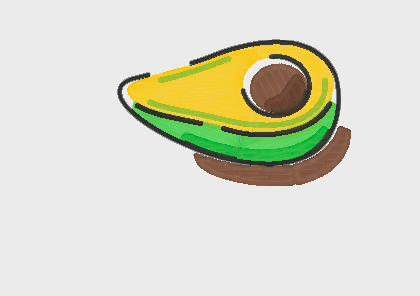

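move --target '[0.11254,0.2498,0.24157,0,0,0,-0.112,0,-0.09,0.225,-0.1,0,-0.08,0.235,-0.09,0,-0.08,0.235,-0.66,0.677,-0.01,-0.06,0.75,-0.93,0.2202,0.0365,0.2145,-0.1817,0.4755,0.1817,-0.12,0,-0.09,0.225,-0.1,0,-0.08,0.235,-0.09,0,-0.08,0.235,-0.66,0.677,-0.01,-0.06,0.75,-0.93]' --speed 0.2

move --pt "0.0142 0 0 0 0 0 -0.112 0 -0.09 0.225 -0.1 0 -0.08 0.235 -0.09 0 -0.08 0.235 -0.66 0.677 -0.01 -0.06 0.75 -0.93 0 0 0 0 0 0 -0.12 0 -0.09 0.225 -0.1 0 -0.08 0.235 -0.09 0 -0.08 0.235 -0.66 0.677 -0.01 -0.06 0.75 -0.93" --pt "0.0142 -0.00152 0.00958 0 0 0 -0.112 0 -0.09 0.225 -0.1 0 -0.08 0.235 -0.09 0 -0.08 0.235 -0.66 0.677 -0.01 -0.06 0.75 -0.93 0 0 0 0 0 0 -0.12 0 -0.09 0.225 -0.1 0 -0.08 0.235 -0.09 0 -0.08 0.235 -0.66 0.677 -0.01 -0.06 0.75 -0.93" --pt "0.0141 0.00252 0.02533 0 0 0 -0.112 0 -0.09 0.225 -0.1 0 -0.08 0.235 -0.09 0 -0.08 0.235 -0.66 0.677 -0.01 -0.06 0.75 -0.93 0 0 0 0 0 0 -0.12 0 -0.09 0.225 -0.1 0 -0.08 0.235 -0.09 0 -0.08 0.235 -0.66 0.677 -0.01 -0.06 0.75 -0.93" --pt "0.0138 0.02331 0.06058 0 0 0 -0.112 0 -0.09 0.225 -0.1 0 -0.08 0.235 -0.09 0 -0.08 0.235 -0.66 0.677 -0.01 -0.06 0.75 -0.93 0 0 0 0 0 0 -0.12 0 -0.09 0.225 -0.1 0 -0.08 0.235 -0.09 0 -0.08 0.235 -0.66 0.677 -0.01 -0.06 0.75 -0.93" --pt "0.0137 0.03509 0.07451 0 0 0 -0.112 0 -0.09 0.225 -0.1 0 -0.08 0.235 -0.09 0 -0.08 0.235 -0.66 0.677 -0.01 -0.06 0.75 -0.93 0 0 0 0 0 0 -0.12 0 -0.09 0.225 -0.1 0 -0.08 0.235 -0.09 0 -0.08 0.235 -0.66 0.677 -0.01 -0.06 0.75 -0.93" --pt "0.0136 0.04865 0.08284 0 0 0 -0.112 0 -0.09 0.225 -0.1 0 -0.08 0.235 -0.09 0 -0.08 0.235 -0.66 0.677 -0.01 -0.06 0.75 -0.93 0 0 0 0 0 0 -0.12 0 -0.09 0.225 -0.1 0 -0.08 0.235 -0.09 0 -0.08 0.235 -0.66 0.677 -0.01 -0.06 0.75 -0.93" --pt "0.0135 0.0626 0.08721 0 0 0 -0.112 0 -0.09 0.225 -0.1 0 -0.08 0.235 -0.09 0 -0.08 0.235 -0.66 0.677 -0.01 -0.06 0.75 -0.93 0 0 0 0 0 0 -0.12 0 -0.09 0.225 -0.1 0 -0.08 0.235 -0.09 0 -0.08 0.235 -0.66 0.677 -0.01 -0.06 0.75 -0.93" --pt "0.0135 0.07816 0.08822 0 0 0 -0.112 0 -0.09 0.225 -0.1 0 -0.08 0.235 -0.09 0 -0.08 0.235 -0.66 0.677 -0.01 -0.06 0.75 -0.93 0 0 0 0 0 0 -0.12 0 -0.09 0.225 -0.1 0 -0.08 0.235 -0.09 0 -0.08 0.235 -0.66 0.677 -0.01 -0.06 0.75 -0.93" --pt "0.0134 0.09173 0.08532 0 0 0 -0.112 0 -0.09 0.225 -0.1 0 -0.08 0.235 -0.09 0 -0.08 0.235 -0.66 0.677 -0.01 -0.06 0.75 -0.93 0 0 0 0 0 0 -0.12 0 -0.09 0.225 -0.1 0 -0.08 0.235 -0.09 0 -0.08 0.235 -0.66 0.677 -0.01 -0.06 0.75 -0.93" --pt "0.0134 0.09833 0.08092 0 0 0 -0.112 0 -0.09 0.225 -0.1 0 -0.08 0.235 -0.09 0 -0.08 0.235 -0.66 0.677 -0.01 -0.06 0.75 -0.93 0 0 0 0 0 0 -0.12 0 -0.09 0.225 -0.1 0 -0.08 0.235 -0.09 0 -0.08 0.235 -0.66 0.677 -0.01 -0.06 0.75 -0.93" --pt "0.0134 0.09415 0.08165 0 0 0 -0.112 0 -0.09 0.225 -0.1 0 -0.08 0.235 -0.09 0 -0.08 0.235 -0.66 0.677 -0.01 -0.06 0.75 -0.93 0 0 0 0 0 0 -0.12 0 -0.09 0.225 -0.1 0 -0.08 0.235 -0.09 0 -0.08 0.235 -0.66 0.677 -0.01 -0.06 0.75 -0.93" --pt "0.0135 0.07803 0.08601 0 0 0 -0.112 0 -0.09 0.225 -0.1 0 -0.08 0.235 -0.09 0 -0.08 0.235 -0.66 0.677 -0.01 -0.06 0.75 -0.93 0 0 0 0 0 0 -0.12 0 -0.09 0.225 -0.1 0 -0.08 0.235 -0.09 0 -0.08 0.235 -0.66 0.677 -0.01 -0.06 0.75 -0.93" --pt "0.0135 0.06308 0.08484 0 0 0 -0.112 0 -0.09 0.225 -0.1 0 -0.08 0.235 -0.09 0 -0.08 0.235 -0.66 0.677 -0.01 -0.06 0.75 -0.93 0 0 0 0 0 0 -0.12 0 -0.09 0.225 -0.1 0 -0.08 0.235 -0.09 0 -0.08 0.235 -0.66 0.677 -0.01 -0.06 0.75 -0.93" --pt "0.0136 0.04986 0.08033 0 0 0 -0.112 0 -0.09 0.225 -0.1 0 -0.08 0.235 -0.09 0 -0.08 0.235 -0.66 0.677 -0.01 -0.06 0.75 -0.93 0 0 0 0 0 0 -0.12 0 -0.09 0.225 -0.1 0 -0.08 0.235 -0.09 0 -0.08 0.235 -0.66 0.677 -0.01 -0.06 0.75 -0.93" --pt "0.0137 0.03717 0.07216 0 0 0 -0.112 0 -0.09 0.225 -0.1 0 -0.08 0.235 -0.09 0 -0.08 0.235 -0.66 0.677 -0.01 -0.06 0.75 -0.93 0 0 0 0 0 0 -0.12 0 -0.09 0.225 -0.1 0 -0.08 0.235 -0.09 0 -0.08 0.235 -0.66 0.677 -0.01 -0.06 0.75 -0.93" --speed '[0.02,0.035,0.035,0.035,0.035,0.035,0.035,0.035,0.035,0.035,0.035,0.035,0.035,0.035,0.035]' --blend '[0,0.002,0.002,0.002,0.002,0.002,0.002,0.002,0.002,0.001,0.001,0.002,0.002,0.002,0]'

move --pt "0.0001 -0.01185 -0.01387 0 0 0 -0.112 0 -0.09 0.225 -0.1 0 -0.08 0.235 -0.09 0 -0.08 0.235 -0.66 0.677 -0.01 -0.06 0.75 -0.93 0 0 0 0 0 0 -0.12 0 -0.09 0.225 -0.1 0 -0.08 0.235 -0.09 0 -0.08 0.235 -0.66 0.677 -0.01 -0.06 0.75 -0.93" --pt "0.0004 -0.03271 -0.04907 0 0 0 -0.112 0 -0.09 0.225 -0.1 0 -0.08 0.235 -0.09 0 -0.08 0.235 -0.66 0.677 -0.01 -0.06 0.75 -0.93 0 0 0 0 0 0 -0.12 0 -0.09 0.225 -0.1 0 -0.08 0.235 -0.09 0 -0.08 0.235 -0.66 0.677 -0.01 -0.06 0.75 -0.93" --pt "0.0005 -0.0371 -0.06801 0 0 0 -0.112 0 -0.09 0.225 -0.1 0 -0.08 0.235 -0.09 0 -0.08 0.235 -0.66 0.677 -0.01 -0.06 0.75 -0.93 0 0 0 0 0 0 -0.12 0 -0.09 0.225 -0.1 0 -0.08 0.235 -0.09 0 -0.08 0.235 -0.66 0.677 -0.01 -0.06 0.75 -0.93" --pt "0.0005 -0.03559 -0.06551 0 0 0 -0.112 0 -0.09 0.225 -0.1 0 -0.08 0.235 -0.09 0 -0.08 0.235 -0.66 0.677 -0.01 -0.06 0.75 -0.93 0 0 0 0 0 0 -0.12 0 -0.09 0.225 -0.1 0 -0.08 0.235 -0.09 0 -0.08 0.235 -0.66 0.677 -0.01 -0.06 0.75 -0.93" --pt "0.0004 -0.03081 -0.05138 0 0 0 -0.112 0 -0.09 0.225 -0.1 0 -0.08 0.235 -0.09 0 -0.08 0.235 -0.66 0.677 -0.01 -0.06 0.75 -0.93 0 0 0 0 0 0 -0.12 0 -0.09 0.225 -0.1 0 -0.08 0.235 -0.09 0 -0.08 0.235 -0.66 0.677 -0.01 -0.06 0.75 -0.93" --pt "0.0001 -0.00983 -0.01628 0 0 0 -0.112 0 -0.09 0.225 -0.1 0 -0.08 0.235 -0.09 0 -0.08 0.235 -0.66 0.677 -0.01 -0.06 0.75 -0.93 0 0 0 0 0 0 -0.12 0 -0.09 0.225 -0.1 0 -0.08 0.235 -0.09 0 -0.08 0.235 -0.66 0.677 -0.01 -0.06 0.75 -0.93" --pt "0 0.00202 -0.00242 0 0 0 -0.112 0 -0.09 0.225 -0.1 0 -0.08 0.235 -0.09 0 -0.08 0.235 -0.66 0.677 -0.01 -0.06 0.75 -0.93 0 0 0 0 0 0 -0.12 0 -0.09 0.225 -0.1 0 -0.08 0.235 -0.09 0 -0.08 0.235 -0.66 0.677 -0.01 -0.06 0.75 -0.93" --pt "-0.0001 0.0139 0.00566 0 0 0 -0.112 0 -0.09 0.225 -0.1 0 -0.08 0.235 -0.09 0 -0.08 0.235 -0.66 0.677 -0.01 -0.06 0.75 -0.93 0 0 0 0 0 0 -0.12 0 -0.09 0.225 -0.1 0 -0.08 0.235 -0.09 0 -0.08 0.235 -0.66 0.677 -0.01 -0.06 0.75 -0.93" --pt "-0.0002 0.02651 0.01033 0 0 0 -0.112 0 -0.09 0.225 -0.1 0 -0.08 0.235 -0.09 0 -0.08 0.235 -0.66 0.677 -0.01 -0.06 0.75 -0.93 0 0 0 0 0 0 -0.12 0 -0.09 0.225 -0.1 0 -0.08 0.235 -0.09 0 -0.08 0.235 -0.66 0.677 -0.01 -0.06 0.75 -0.93" --pt "-0.0002 0.04067 0.01159 0 0 0 -0.112 0 -0.09 0.225 -0.1 0 -0.08 0.235 -0.09 0 -0.08 0.235 -0.66 0.677 -0.01 -0.06 0.75 -0.93 0 0 0 0 0 0 -0.12 0 -0.09 0.225 -0.1 0 -0.08 0.235 -0.09 0 -0.08 0.235 -0.66 0.677 -0.01 -0.06 0.75 -0.93" --pt "-0.0003 0.05336 0.00958 0 0 0 -0.112 0 -0.09 0.225 -0.1 0 -0.08 0.235 -0.09 0 -0.08 0.235 -0.66 0.677 -0.01 -0.06 0.75 -0.93 0 0 0 0 0 0 -0.12 0 -0.09 0.225 -0.1 0 -0.08 0.235 -0.09 0 -0.08 0.235 -0.66 0.677 -0.01 -0.06 0.75 -0.93" --pt "-0.0003 0.05931 0.00706 0 0 0 -0.112 0 -0.09 0.225 -0.1 0 -0.08 0.235 -0.09 0 -0.08 0.235 -0.66 0.677 -0.01 -0.06 0.75 -0.93 0 0 0 0 0 0 -0.12 0 -0.09 0.225 -0.1 0 -0.08 0.235 -0.09 0 -0.08 0.235 -0.66 0.677 -0.01 -0.06 0.75 -0.93" --pt "-0.0003 0.05272 0.00767 0 0 0 -0.112 0 -0.09 0.225 -0.1 0 -0.08 0.235 -0.09 0 -0.08 0.235 -0.66 0.677 -0.01 -0.06 0.75 -0.93 0 0 0 0 0 0 -0.12 0 -0.09 0.225 -0.1 0 -0.08 0.235 -0.09 0 -0.08 0.235 -0.66 0.677 -0.01 -0.06 0.75 -0.93" --pt "-0.0002 0.04054 0.00938 0 0 0 -0.112 0 -0.09 0.225 -0.1 0 -0.08 0.235 -0.09 0 -0.08 0.235 -0.66 0.677 -0.01 -0.06 0.75 -0.93 0 0 0 0 0 0 -0.12 0 -0.09 0.225 -0.1 0 -0.08 0.235 -0.09 0 -0.08 0.235 -0.66 0.677 -0.01 -0.06 0.75 -0.93" --pt "-0.0002 0.02699 0.00797 0 0 0 -0.112 0 -0.09 0.225 -0.1 0 -0.08 0.235 -0.09 0 -0.08 0.235 -0.66 0.677 -0.01 -0.06 0.75 -0.93 0 0 0 0 0 0 -0.12 0 -0.09 0.225 -0.1 0 -0.08 0.235 -0.09 0 -0.08 0.235 -0.66 0.677 -0.01 -0.06 0.75 -0.93" --speed 0.035 --blend '[0.002,0.002,0.001,0.001,0.002,0.002,0.002,0.002,0.002,0.002,0.002,0.001,0.001,0.002,0]'

move --pt "0.0001 -0.01188 -0.00482 0 0 0 -0.112 0 -0.09 0.225 -0.1 0 -0.08 0.235 -0.09 0 -0.08 0.235 -0.66 0.677 -0.01 -0.06 0.75 -0.93 0 0 0 0 0 0 -0.12 0 -0.09 0.225 -0.1 0 -0.08 0.235 -0.09 0 -0.08 0.235 -0.66 0.677 -0.01 -0.06 0.75 -0.93" --pt "0.0002 -0.02282 -0.01278 0 0 0 -0.112 0 -0.09 0.225 -0.1 0 -0.08 0.235 -0.09 0 -0.08 0.235 -0.66 0.677 -0.01 -0.06 0.75 -0.93 0 0 0 0 0 0 -0.12 0 -0.09 0.225 -0.1 0 -0.08 0.235 -0.09 0 -0.08 0.235 -0.66 0.677 -0.01 -0.06 0.75 -0.93" --pt "0.0003 -0.0348 -0.02655 0 0 0 -0.112 0 -0.09 0.225 -0.1 0 -0.08 0.235 -0.09 0 -0.08 0.235 -0.66 0.677 -0.01 -0.06 0.75 -0.93 0 0 0 0 0 0 -0.12 0 -0.09 0.225 -0.1 0 -0.08 0.235 -0.09 0 -0.08 0.235 -0.66 0.677 -0.01 -0.06 0.75 -0.93" --pt "0.0005 -0.05586 -0.0616 0 0 0 -0.112 0 -0.09 0.225 -0.1 0 -0.08 0.235 -0.09 0 -0.08 0.235 -0.66 0.677 -0.01 -0.06 0.75 -0.93 0 0 0 0 0 0 -0.12 0 -0.09 0.225 -0.1 0 -0.08 0.235 -0.09 0 -0.08 0.235 -0.66 0.677 -0.01 -0.06 0.75 -0.93" --pt "0.0006 -0.06103 -0.07489 0 0 0 -0.112 0 -0.09 0.225 -0.1 0 -0.08 0.235 -0.09 0 -0.08 0.235 -0.66 0.677 -0.01 -0.06 0.75 -0.93 0 0 0 0 0 0 -0.12 0 -0.09 0.225 -0.1 0 -0.08 0.235 -0.09 0 -0.08 0.235 -0.66 0.677 -0.01 -0.06 0.75 -0.93" --pt "0.0006 -0.06272 -0.08438 0 0 0 -0.112 0 -0.09 0.225 -0.1 0 -0.08 0.235 -0.09 0 -0.08 0.235 -0.66 0.677 -0.01 -0.06 0.75 -0.93 0 0 0 0 0 0 -0.12 0 -0.09 0.225 -0.1 0 -0.08 0.235 -0.09 0 -0.08 0.235 -0.66 0.677 -0.01 -0.06 0.75 -0.93" --pt "0.0006 -0.05948 -0.07641 0 0 0 -0.112 0 -0.09 0.225 -0.1 0 -0.08 0.235 -0.09 0 -0.08 0.235 -0.66 0.677 -0.01 -0.06 0.75 -0.93 0 0 0 0 0 0 -0.12 0 -0.09 0.225 -0.1 0 -0.08 0.235 -0.09 0 -0.08 0.235 -0.66 0.677 -0.01 -0.06 0.75 -0.93" --pt "0.0005 -0.05396 -0.06391 0 0 0 -0.112 0 -0.09 0.225 -0.1 0 -0.08 0.235 -0.09 0 -0.08 0.235 -0.66 0.677 -0.01 -0.06 0.75 -0.93 0 0 0 0 0 0 -0.12 0 -0.09 0.225 -0.1 0 -0.08 0.235 -0.09 0 -0.08 0.235 -0.66 0.677 -0.01 -0.06 0.75 -0.93" --pt "0.0003 -0.03278 -0.02896 0 0 0 -0.112 0 -0.09 0.225 -0.1 0 -0.08 0.235 -0.09 0 -0.08 0.235 -0.66 0.677 -0.01 -0.06 0.75 -0.93 0 0 0 0 0 0 -0.12 0 -0.09 0.225 -0.1 0 -0.08 0.235 -0.09 0 -0.08 0.235 -0.66 0.677 -0.01 -0.06 0.75 -0.93" --pt "0.0002 -0.0208 -0.0152 0 0 0 -0.112 0 -0.09 0.225 -0.1 0 -0.08 0.235 -0.09 0 -0.08 0.235 -0.66 0.677 -0.01 -0.06 0.75 -0.93 0 0 0 0 0 0 -0.12 0 -0.09 0.225 -0.1 0 -0.08 0.235 -0.09 0 -0.08 0.235 -0.66 0.677 -0.01 -0.06 0.75 -0.93" --pt "0.0001 -0.01067 -0.00734 0 0 0 -0.112 0 -0.09 0.225 -0.1 0 -0.08 0.235 -0.09 0 -0.08 0.235 -0.66 0.677 -0.01 -0.06 0.75 -0.93 0 0 0 0 0 0 -0.12 0 -0.09 0.225 -0.1 0 -0.08 0.235 -0.09 0 -0.08 0.235 -0.66 0.677 -0.01 -0.06 0.75 -0.93" --pt "0 0.00054 -0.00242 0 0 0 -0.112 0 -0.09 0.225 -0.1 0 -0.08 0.235 -0.09 0 -0.08 0.235 -0.66 0.677 -0.01 -0.06 0.75 -0.93 0 0 0 0 0 0 -0.12 0 -0.09 0.225 -0.1 0 -0.08 0.235 -0.09 0 -0.08 0.235 -0.66 0.677 -0.01 -0.06 0.75 -0.93" --pt "-0.0001 0.01337 -0.00085 0 0 0 -0.112 0 -0.09 0.225 -0.1 0 -0.08 0.235 -0.09 0 -0.08 0.235 -0.66 0.677 -0.01 -0.06 0.75 -0.93 0 0 0 0 0 0 -0.12 0 -0.09 0.225 -0.1 0 -0.08 0.235 -0.09 0 -0.08 0.235 -0.66 0.677 -0.01 -0.06 0.75 -0.93" --pt "-0.0001 0.02507 -0.00209 0 0 0 -0.112 0 -0.09 0.225 -0.1 0 -0.08 0.235 -0.09 0 -0.08 0.235 -0.66 0.677 -0.01 -0.06 0.75 -0.93 0 0 0 0 0 0 -0.12 0 -0.09 0.225 -0.1 0 -0.08 0.235 -0.09 0 -0.08 0.235 -0.66 0.677 -0.01 -0.06 0.75 -0.93" --pt "-0.0001 0.03163 -0.00247 0 0 0 -0.112 0 -0.09 0.225 -0.1 0 -0.08 0.235 -0.09 0 -0.08 0.235 -0.66 0.677 -0.01 -0.06 0.75 -0.93 0 0 0 0 0 0 -0.12 0 -0.09 0.225 -0.1 0 -0.08 0.235 -0.09 0 -0.08 0.235 -0.66 0.677 -0.01 -0.06 0.75 -0.93" --speed 0.035 --blend '[0.002,0.002,0.002,0.002,0.002,0.001,0.002,0.002,0.002,0.002,0.002,0.002,0.002,0.002,0]'

move --target '[-0.02,0,0,0,0,0,-0.112,0,-0.09,0.225,-0.1,0,-0.08,0.235,-0.09,0,-0.08,0.235,-0.66,0.677,-0.01,-0.06,0.75,-0.93,0,0,0,0,0,0,-0.12,0,-0.09,0.225,-0.1,0,-0.08,0.235,-0.09,0,-0.08,0.235,-0.66,0.677,-0.01,-0.06,0.75,-0.93]' --speed 0.04 --cameras '["cam_above"]'

zoom_image --camera "cam_above" --region '[160, 250, 290, 380]'

Scene clock: 4748.30 s.
left_arm: end_effector_position=(+0.5604, +0.0193, +0.0582) hand_goal=(-0.112, +0.000, -0.090, +0.226, -0.100, +0.000, -0.080, +0.236, -0.090, +0.000, -0.080, +0.236, -0.660, +0.678, -0.010, -0.060) hand_measured=(-0.016, -0.002, -0.060, +0.240, -0.036, +0.000, -0.064, +0.240, -0.076, +0.004, -0.074, +0.236, -0.648, +0.676, +0.066, -0.024) hand_current_ma=(+450, -3, +117, +52, +284, +1, +59, +9, +56, +9, +16, +2, +43, -4, +430, +191) hand_state=(blocked, goal, blocked, goal, blocked, goal, goal, goal, goal, goal, goal, goal, goal, goal, blocked, blocked) hand_current_limit=0.75 hand_speed=-0.93 end_effector_quat_wxyz=(+0.249, +0.662, +0.253, -0.661) | right_arm: end_effector_position=(+0.4681, -0.3284, +0.1715) hand_goal=(-0.120, +0.000, -0.090, +0.226, -0.100, +0.000, -0.080, +0.236, -0.090, +0.000, -0.080, +0.236, -0.660, +0.678, -0.010, -0.060) hand_measured=(+0.006, -0.002, -0.060, +0.234, -0.032, -0.002, -0.058, +0.244, -0.072, +0.004, -0.074, +0.236, -0.644, +0.680, +0.062, -0.020) hand_current_ma=(+481, -1, +66, +10, +217, -1, +43, +10, +34, +4, +7, +1, +30, +2, +305, +144) hand_state=(blocked, goal, blocked, goal, blocked, goal, blocked, goal, goal, goal, goal, goal, goal, goal, blocked, blocked) hand_current_limit=0.75 hand_speed=-0.93 end_effector_quat_wxyz=(+0.661, -0.252, -0.661, -0.252)
Joint positions: left_arm=[3.185 -2.493 -1.341 -2.445 0.889 1.564] | right_arm=[-0.527 -0.975 1.611 -0.636 -1.329 4.713]
Joint torques (N m): left_arm=[-11.85 46.45 19.87 1.13 -2.49 -2.12] | right_arm=[-5.34 -27.83 -7.5 4.47 1.57 1.73]
Wrist force (N): left_arm=[0.7 1.1 -0.1] | right_arm=[-1.0 -0.3 -0.5]
Wrist torque (N m): left_arm=[0.04 -0.29 -0.22] | right_arm=[-0.06 0.04 0.08]
Wrist force, peak (N): left_arm=[1.1 1.5 0.0] | right_arm=[-1.1 -0.5 -0.8]
Hand target: left_arm +0.5604, +0.0192, +0.0582; +0.249, +0.662, +0.253, -0.661 | right_arm +0.4681, -0.3283, +0.1715; +0.661, -0.252, -0.661, -0.252
Off the commanded pose: left_arm 0.000 m, 0 deg | right_arm 0.000 m, 0 deg.
move: done

Scene clock: 4753.00 s.
left_arm: end_effector_position=(+0.5428, -0.0262, +0.0497) hand_goal=(-0.112, +0.000, -0.090, +0.226, -0.100, +0.000, -0.080, +0.236, -0.090, +0.000, -0.080, +0.236, -0.660, +0.678, -0.010, -0.060) hand_measured=(-0.024, -0.004, -0.056, +0.240, -0.042, -0.004, -0.064, +0.240, -0.078, +0.000, -0.076, +0.236, -0.650, +0.676, +0.070, -0.022) hand_current_ma=(+401, -13, +127, +52, +260, -12, +59, +9, +44, -1, +10, +2, +33, -5, +458, +203) hand_state=(blocked, goal, blocked, goal, blocked, goal, goal, goal, goal, goal, goal, goal, goal, goal, blocked, blocked) hand_current_limit=0.75 hand_speed=-0.93 end_effector_quat_wxyz=(+0.249, +0.662, +0.253, -0.661) | right_arm: end_effector_position=(+0.4681, -0.3283, +0.1715) hand_goal=(-0.120, +0.000, -0.090, +0.226, -0.100, +0.000, -0.080, +0.236, -0.090, +0.000, -0.080, +0.236, -0.660, +0.678, -0.010, -0.060) hand_measured=(+0.006, -0.002, -0.060, +0.234, -0.032, -0.002, -0.058, +0.244, -0.072, +0.004, -0.074, +0.236, -0.644, +0.680, +0.062, -0.020) hand_current_ma=(+481, -1, +66, +10, +217, -1, +43, +10, +34, +4, +7, +1, +30, +2, +305, +144) hand_state=(blocked, goal, blocked, goal, blocked, goal, blocked, goal, goal, goal, goal, goal, goal, goal, blocked, blocked) hand_current_limit=0.75 hand_speed=-0.93 end_effector_quat_wxyz=(+0.661, -0.252, -0.661, -0.252)
Joint positions: left_arm=[3.113 -2.49 -1.374 -2.414 0.818 1.564] | right_arm=[-0.527 -0.975 1.611 -0.636 -1.329 4.713]
Joint torques (N m): left_arm=[15.22 61.89 7.77 1.45 2.44 1.92] | right_arm=[-5.97 -26.87 -6.91 4.32 1.45 1.68]
Wrist force (N): left_arm=[-1.3 1.5 0.1] | right_arm=[-1.0 -0.2 -0.5]
Wrist torque (N m): left_arm=[0.09 -0.25 -0.15] | right_arm=[-0.05 0.05 0.08]
Wrist force, peak (N): left_arm=[-2.7 1.5 -0.9] | right_arm=[-1.1 -0.3 -0.9]
Hand target: left_arm +0.5428, -0.0261, +0.0497; +0.249, +0.662, +0.253, -0.661 | right_arm +0.4681, -0.3283, +0.1715; +0.661, -0.252, -0.661, -0.252
Off the commanded pose: left_arm 0.000 m, 0 deg | right_arm 0.000 m, 0 deg.
move: done

Scene clock: 4757.67 s.
left_arm: end_effector_position=(+0.5500, -0.0415, +0.0498) hand_goal=(-0.112, +0.000, -0.090, +0.226, -0.100, +0.000, -0.080, +0.236, -0.090, +0.000, -0.080, +0.236, -0.660, +0.678, -0.010, -0.060) hand_measured=(-0.024, -0.004, -0.056, +0.240, -0.042, -0.004, -0.064, +0.240, -0.080, +0.000, -0.076, +0.236, -0.650, +0.676, +0.070, -0.022) hand_current_ma=(+401, -13, +129, +52, +256, -12, +59, +9, +40, -1, +9, +2, +33, -5, +458, +203) hand_state=(blocked, goal, blocked, goal, blocked, goal, goal, goal, goal, goal, goal, goal, goal, goal, blocked, blocked) hand_current_limit=0.75 hand_speed=-0.93 end_effector_quat_wxyz=(+0.249, +0.662, +0.253, -0.661) | right_arm: end_effector_position=(+0.4681, -0.3283, +0.1715) hand_goal=(-0.120, +0.000, -0.090, +0.226, -0.100, +0.000, -0.080, +0.236, -0.090, +0.000, -0.080, +0.236, -0.660, +0.678, -0.010, -0.060) hand_measured=(+0.006, -0.002, -0.060, +0.234, -0.032, -0.002, -0.058, +0.244, -0.072, +0.004, -0.074, +0.236, -0.644, +0.680, +0.062, -0.020) hand_current_ma=(+481, -1, +66, +10, +217, -1, +43, +10, +34, +4, +7, +1, +30, +2, +305, +144) hand_state=(blocked, goal, blocked, goal, blocked, goal, blocked, goal, goal, goal, goal, goal, goal, goal, blocked, blocked) hand_current_limit=0.75 hand_speed=-0.93 end_effector_quat_wxyz=(+0.661, -0.252, -0.661, -0.252)
Joint positions: left_arm=[3.09 -2.51 -1.332 -2.437 0.795 1.564] | right_arm=[-0.527 -0.975 1.611 -0.636 -1.329 4.713]
Joint torques (N m): left_arm=[15.62 62.07 6.08 1.53 2.48 -0.4] | right_arm=[-5.92 -26.81 -6.71 4.36 1.31 1.59]
Wrist force (N): left_arm=[-1.1 1.5 0.1] | right_arm=[-0.9 -0.4 -0.4]
Wrist torque (N m): left_arm=[0.05 -0.29 -0.14] | right_arm=[-0.08 0.04 0.09]
Wrist force, peak (N): left_arm=[-2.3 1.8 0.1] | right_arm=[-1.2 -0.5 -0.5]
Hand target: left_arm +0.5499, -0.0414, +0.0498; +0.249, +0.662, +0.253, -0.661 | right_arm +0.4681, -0.3283, +0.1715; +0.661, -0.252, -0.661, -0.252
Off the commanded pose: left_arm 0.000 m, 0 deg | right_arm 0.000 m, 0 deg.
move: done; blend cut to 0.0009 m at target 3, 0.0009 m at target 4, 0.0019 m at target 11

Scene clock: 4762.33 s.
left_arm: end_effector_position=(+0.5636, -0.0546, +0.0497) hand_goal=(-0.112, +0.000, -0.090, +0.226, -0.100, +0.000, -0.080, +0.236, -0.090, +0.000, -0.080, +0.236, -0.660, +0.678, -0.010, -0.060) hand_measured=(-0.024, -0.004, -0.056, +0.240, -0.042, -0.004, -0.064, +0.240, -0.080, +0.000, -0.076, +0.236, -0.650, +0.676, +0.070, -0.022) hand_current_ma=(+401, -13, +129, +52, +255, -12, +59, +9, +38, -1, +9, +2, +34, -5, +458, +203) hand_state=(blocked, goal, blocked, goal, blocked, goal, goal, goal, goal, goal, goal, goal, goal, goal, blocked, blocked) hand_current_limit=0.75 hand_speed=-0.93 end_effector_quat_wxyz=(+0.249, +0.662, +0.253, -0.661) | right_arm: end_effector_position=(+0.4681, -0.3283, +0.1715) hand_goal=(-0.120, +0.000, -0.090, +0.226, -0.100, +0.000, -0.080, +0.236, -0.090, +0.000, -0.080, +0.236, -0.660, +0.678, -0.010, -0.060) hand_measured=(+0.006, -0.002, -0.060, +0.234, -0.032, -0.002, -0.058, +0.244, -0.072, +0.004, -0.074, +0.236, -0.644, +0.680, +0.062, -0.020) hand_current_ma=(+481, -1, +66, +10, +217, -1, +43, +10, +34, +4, +7, +1, +30, +2, +305, +144) hand_state=(blocked, goal, blocked, goal, blocked, goal, blocked, goal, goal, goal, goal, goal, goal, goal, blocked, blocked) hand_current_limit=0.75 hand_speed=-0.93 end_effector_quat_wxyz=(+0.661, -0.252, -0.661, -0.252)
Joint positions: left_arm=[3.071 -2.542 -1.263 -2.473 0.776 1.563] | right_arm=[-0.527 -0.975 1.611 -0.636 -1.329 4.713]
Joint torques (N m): left_arm=[-12.2 46.87 21.17 -3.19 -2.61 1.67] | right_arm=[-4.6 -27.18 -7.46 4.25 1.23 1.68]
Wrist force (N): left_arm=[-1.5 0.4 0.2] | right_arm=[-1.3 -0.3 -0.5]
Wrist torque (N m): left_arm=[-0.02 -0.29 -0.13] | right_arm=[-0.06 0.09 0.06]
Wrist force, peak (N): left_arm=[-1.7 1.6 0.1] | right_arm=[-1.3 -0.3 -0.5]
Hand target: left_arm +0.5636, -0.0546, +0.0498; +0.249, +0.662, +0.253, -0.661 | right_arm +0.4681, -0.3283, +0.1715; +0.661, -0.252, -0.661, -0.252
Off the commanded pose: left_arm 0.000 m, 0 deg | right_arm 0.000 m, 0 deg.
move: done

Scene clock: 4763.10 s.
left_arm: end_effector_position=(+0.5637, -0.0547, +0.0617) hand_goal=(-0.112, +0.000, -0.090, +0.226, -0.100, +0.000, -0.080, +0.236, -0.090, +0.000, -0.080, +0.236, -0.660, +0.678, -0.010, -0.060) hand_measured=(-0.024, +0.000, -0.056, +0.240, -0.042, +0.000, -0.064, +0.240, -0.080, +0.004, -0.076, +0.236, -0.648, +0.676, +0.070, -0.022) hand_current_ma=(+401, -1, +129, +52, +255, +0, +59, +9, +38, +10, +9, +2, +41, -5, +458, +203) hand_state=(blocked, goal, blocked, goal, blocked, goal, goal, goal, goal, goal, goal, goal, goal, goal, blocked, blocked) hand_current_limit=0.75 hand_speed=-0.93 end_effector_quat_wxyz=(+0.249, +0.662, +0.253, -0.661) | right_arm: end_effector_position=(+0.4681, -0.3283, +0.1715) hand_goal=(-0.120, +0.000, -0.090, +0.226, -0.100, +0.000, -0.080, +0.236, -0.090, +0.000, -0.080, +0.236, -0.660, +0.678, -0.010, -0.060) hand_measured=(+0.006, -0.002, -0.060, +0.234, -0.032, -0.002, -0.058, +0.244, -0.072, +0.004, -0.074, +0.236, -0.644, +0.680, +0.062, -0.020) hand_current_ma=(+481, -1, +66, +10, +217, -1, +43, +10, +34, +4, +7, +1, +30, +2, +305, +144) hand_state=(blocked, goal, blocked, goal, blocked, goal, blocked, goal, goal, goal, goal, goal, goal, goal, blocked, blocked) hand_current_limit=0.75 hand_speed=-0.93 end_effector_quat_wxyz=(+0.661, -0.252, -0.661, -0.252)
Joint positions: left_arm=[3.071 -2.525 -1.263 -2.491 0.776 1.563] | right_arm=[-0.527 -0.975 1.611 -0.636 -1.329 4.713]
Joint torques (N m): left_arm=[-12.29 65.36 21.35 -3.28 -2.57 2.5] | right_arm=[-4.5 -27.28 -7.21 4.34 1.33 1.65]
Wrist force (N): left_arm=[0.9 1.0 0.3] | right_arm=[-0.8 -0.3 -0.6]
Wrist torque (N m): left_arm=[-0.01 -0.34 -0.23] | right_arm=[-0.06 0.03 0.10]
Wrist force, peak (N): left_arm=[-1.8 0.5 0.0] | right_arm=[-1.0 -0.4 -1.0]
Hand target: left_arm +0.5637, -0.0547, +0.0618; +0.249, +0.662, +0.253, -0.661 | right_arm +0.4681, -0.3283, +0.1715; +0.661, -0.252, -0.661, -0.252
Off the commanded pose: left_arm 0.000 m, 0 deg | right_arm 0.000 m, 0 deg.
move: done
Images, in order (width x height): cam_above 504x504.

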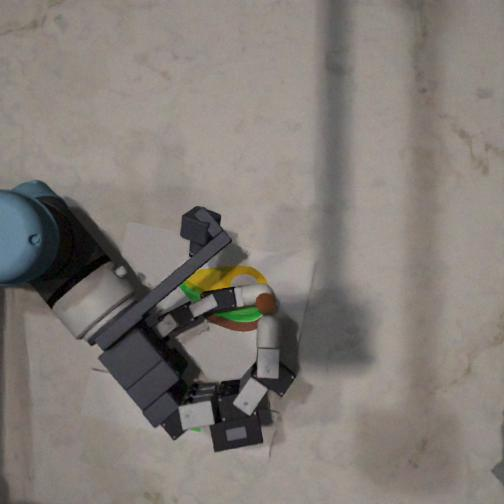

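Scaled by 3.877 from the camera's 504x504 image, which has a finer 720x720 frame.

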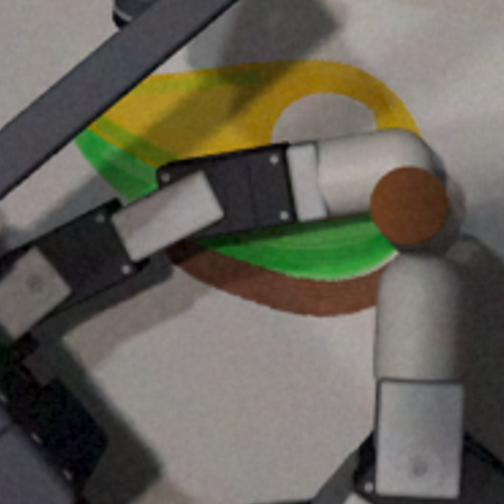

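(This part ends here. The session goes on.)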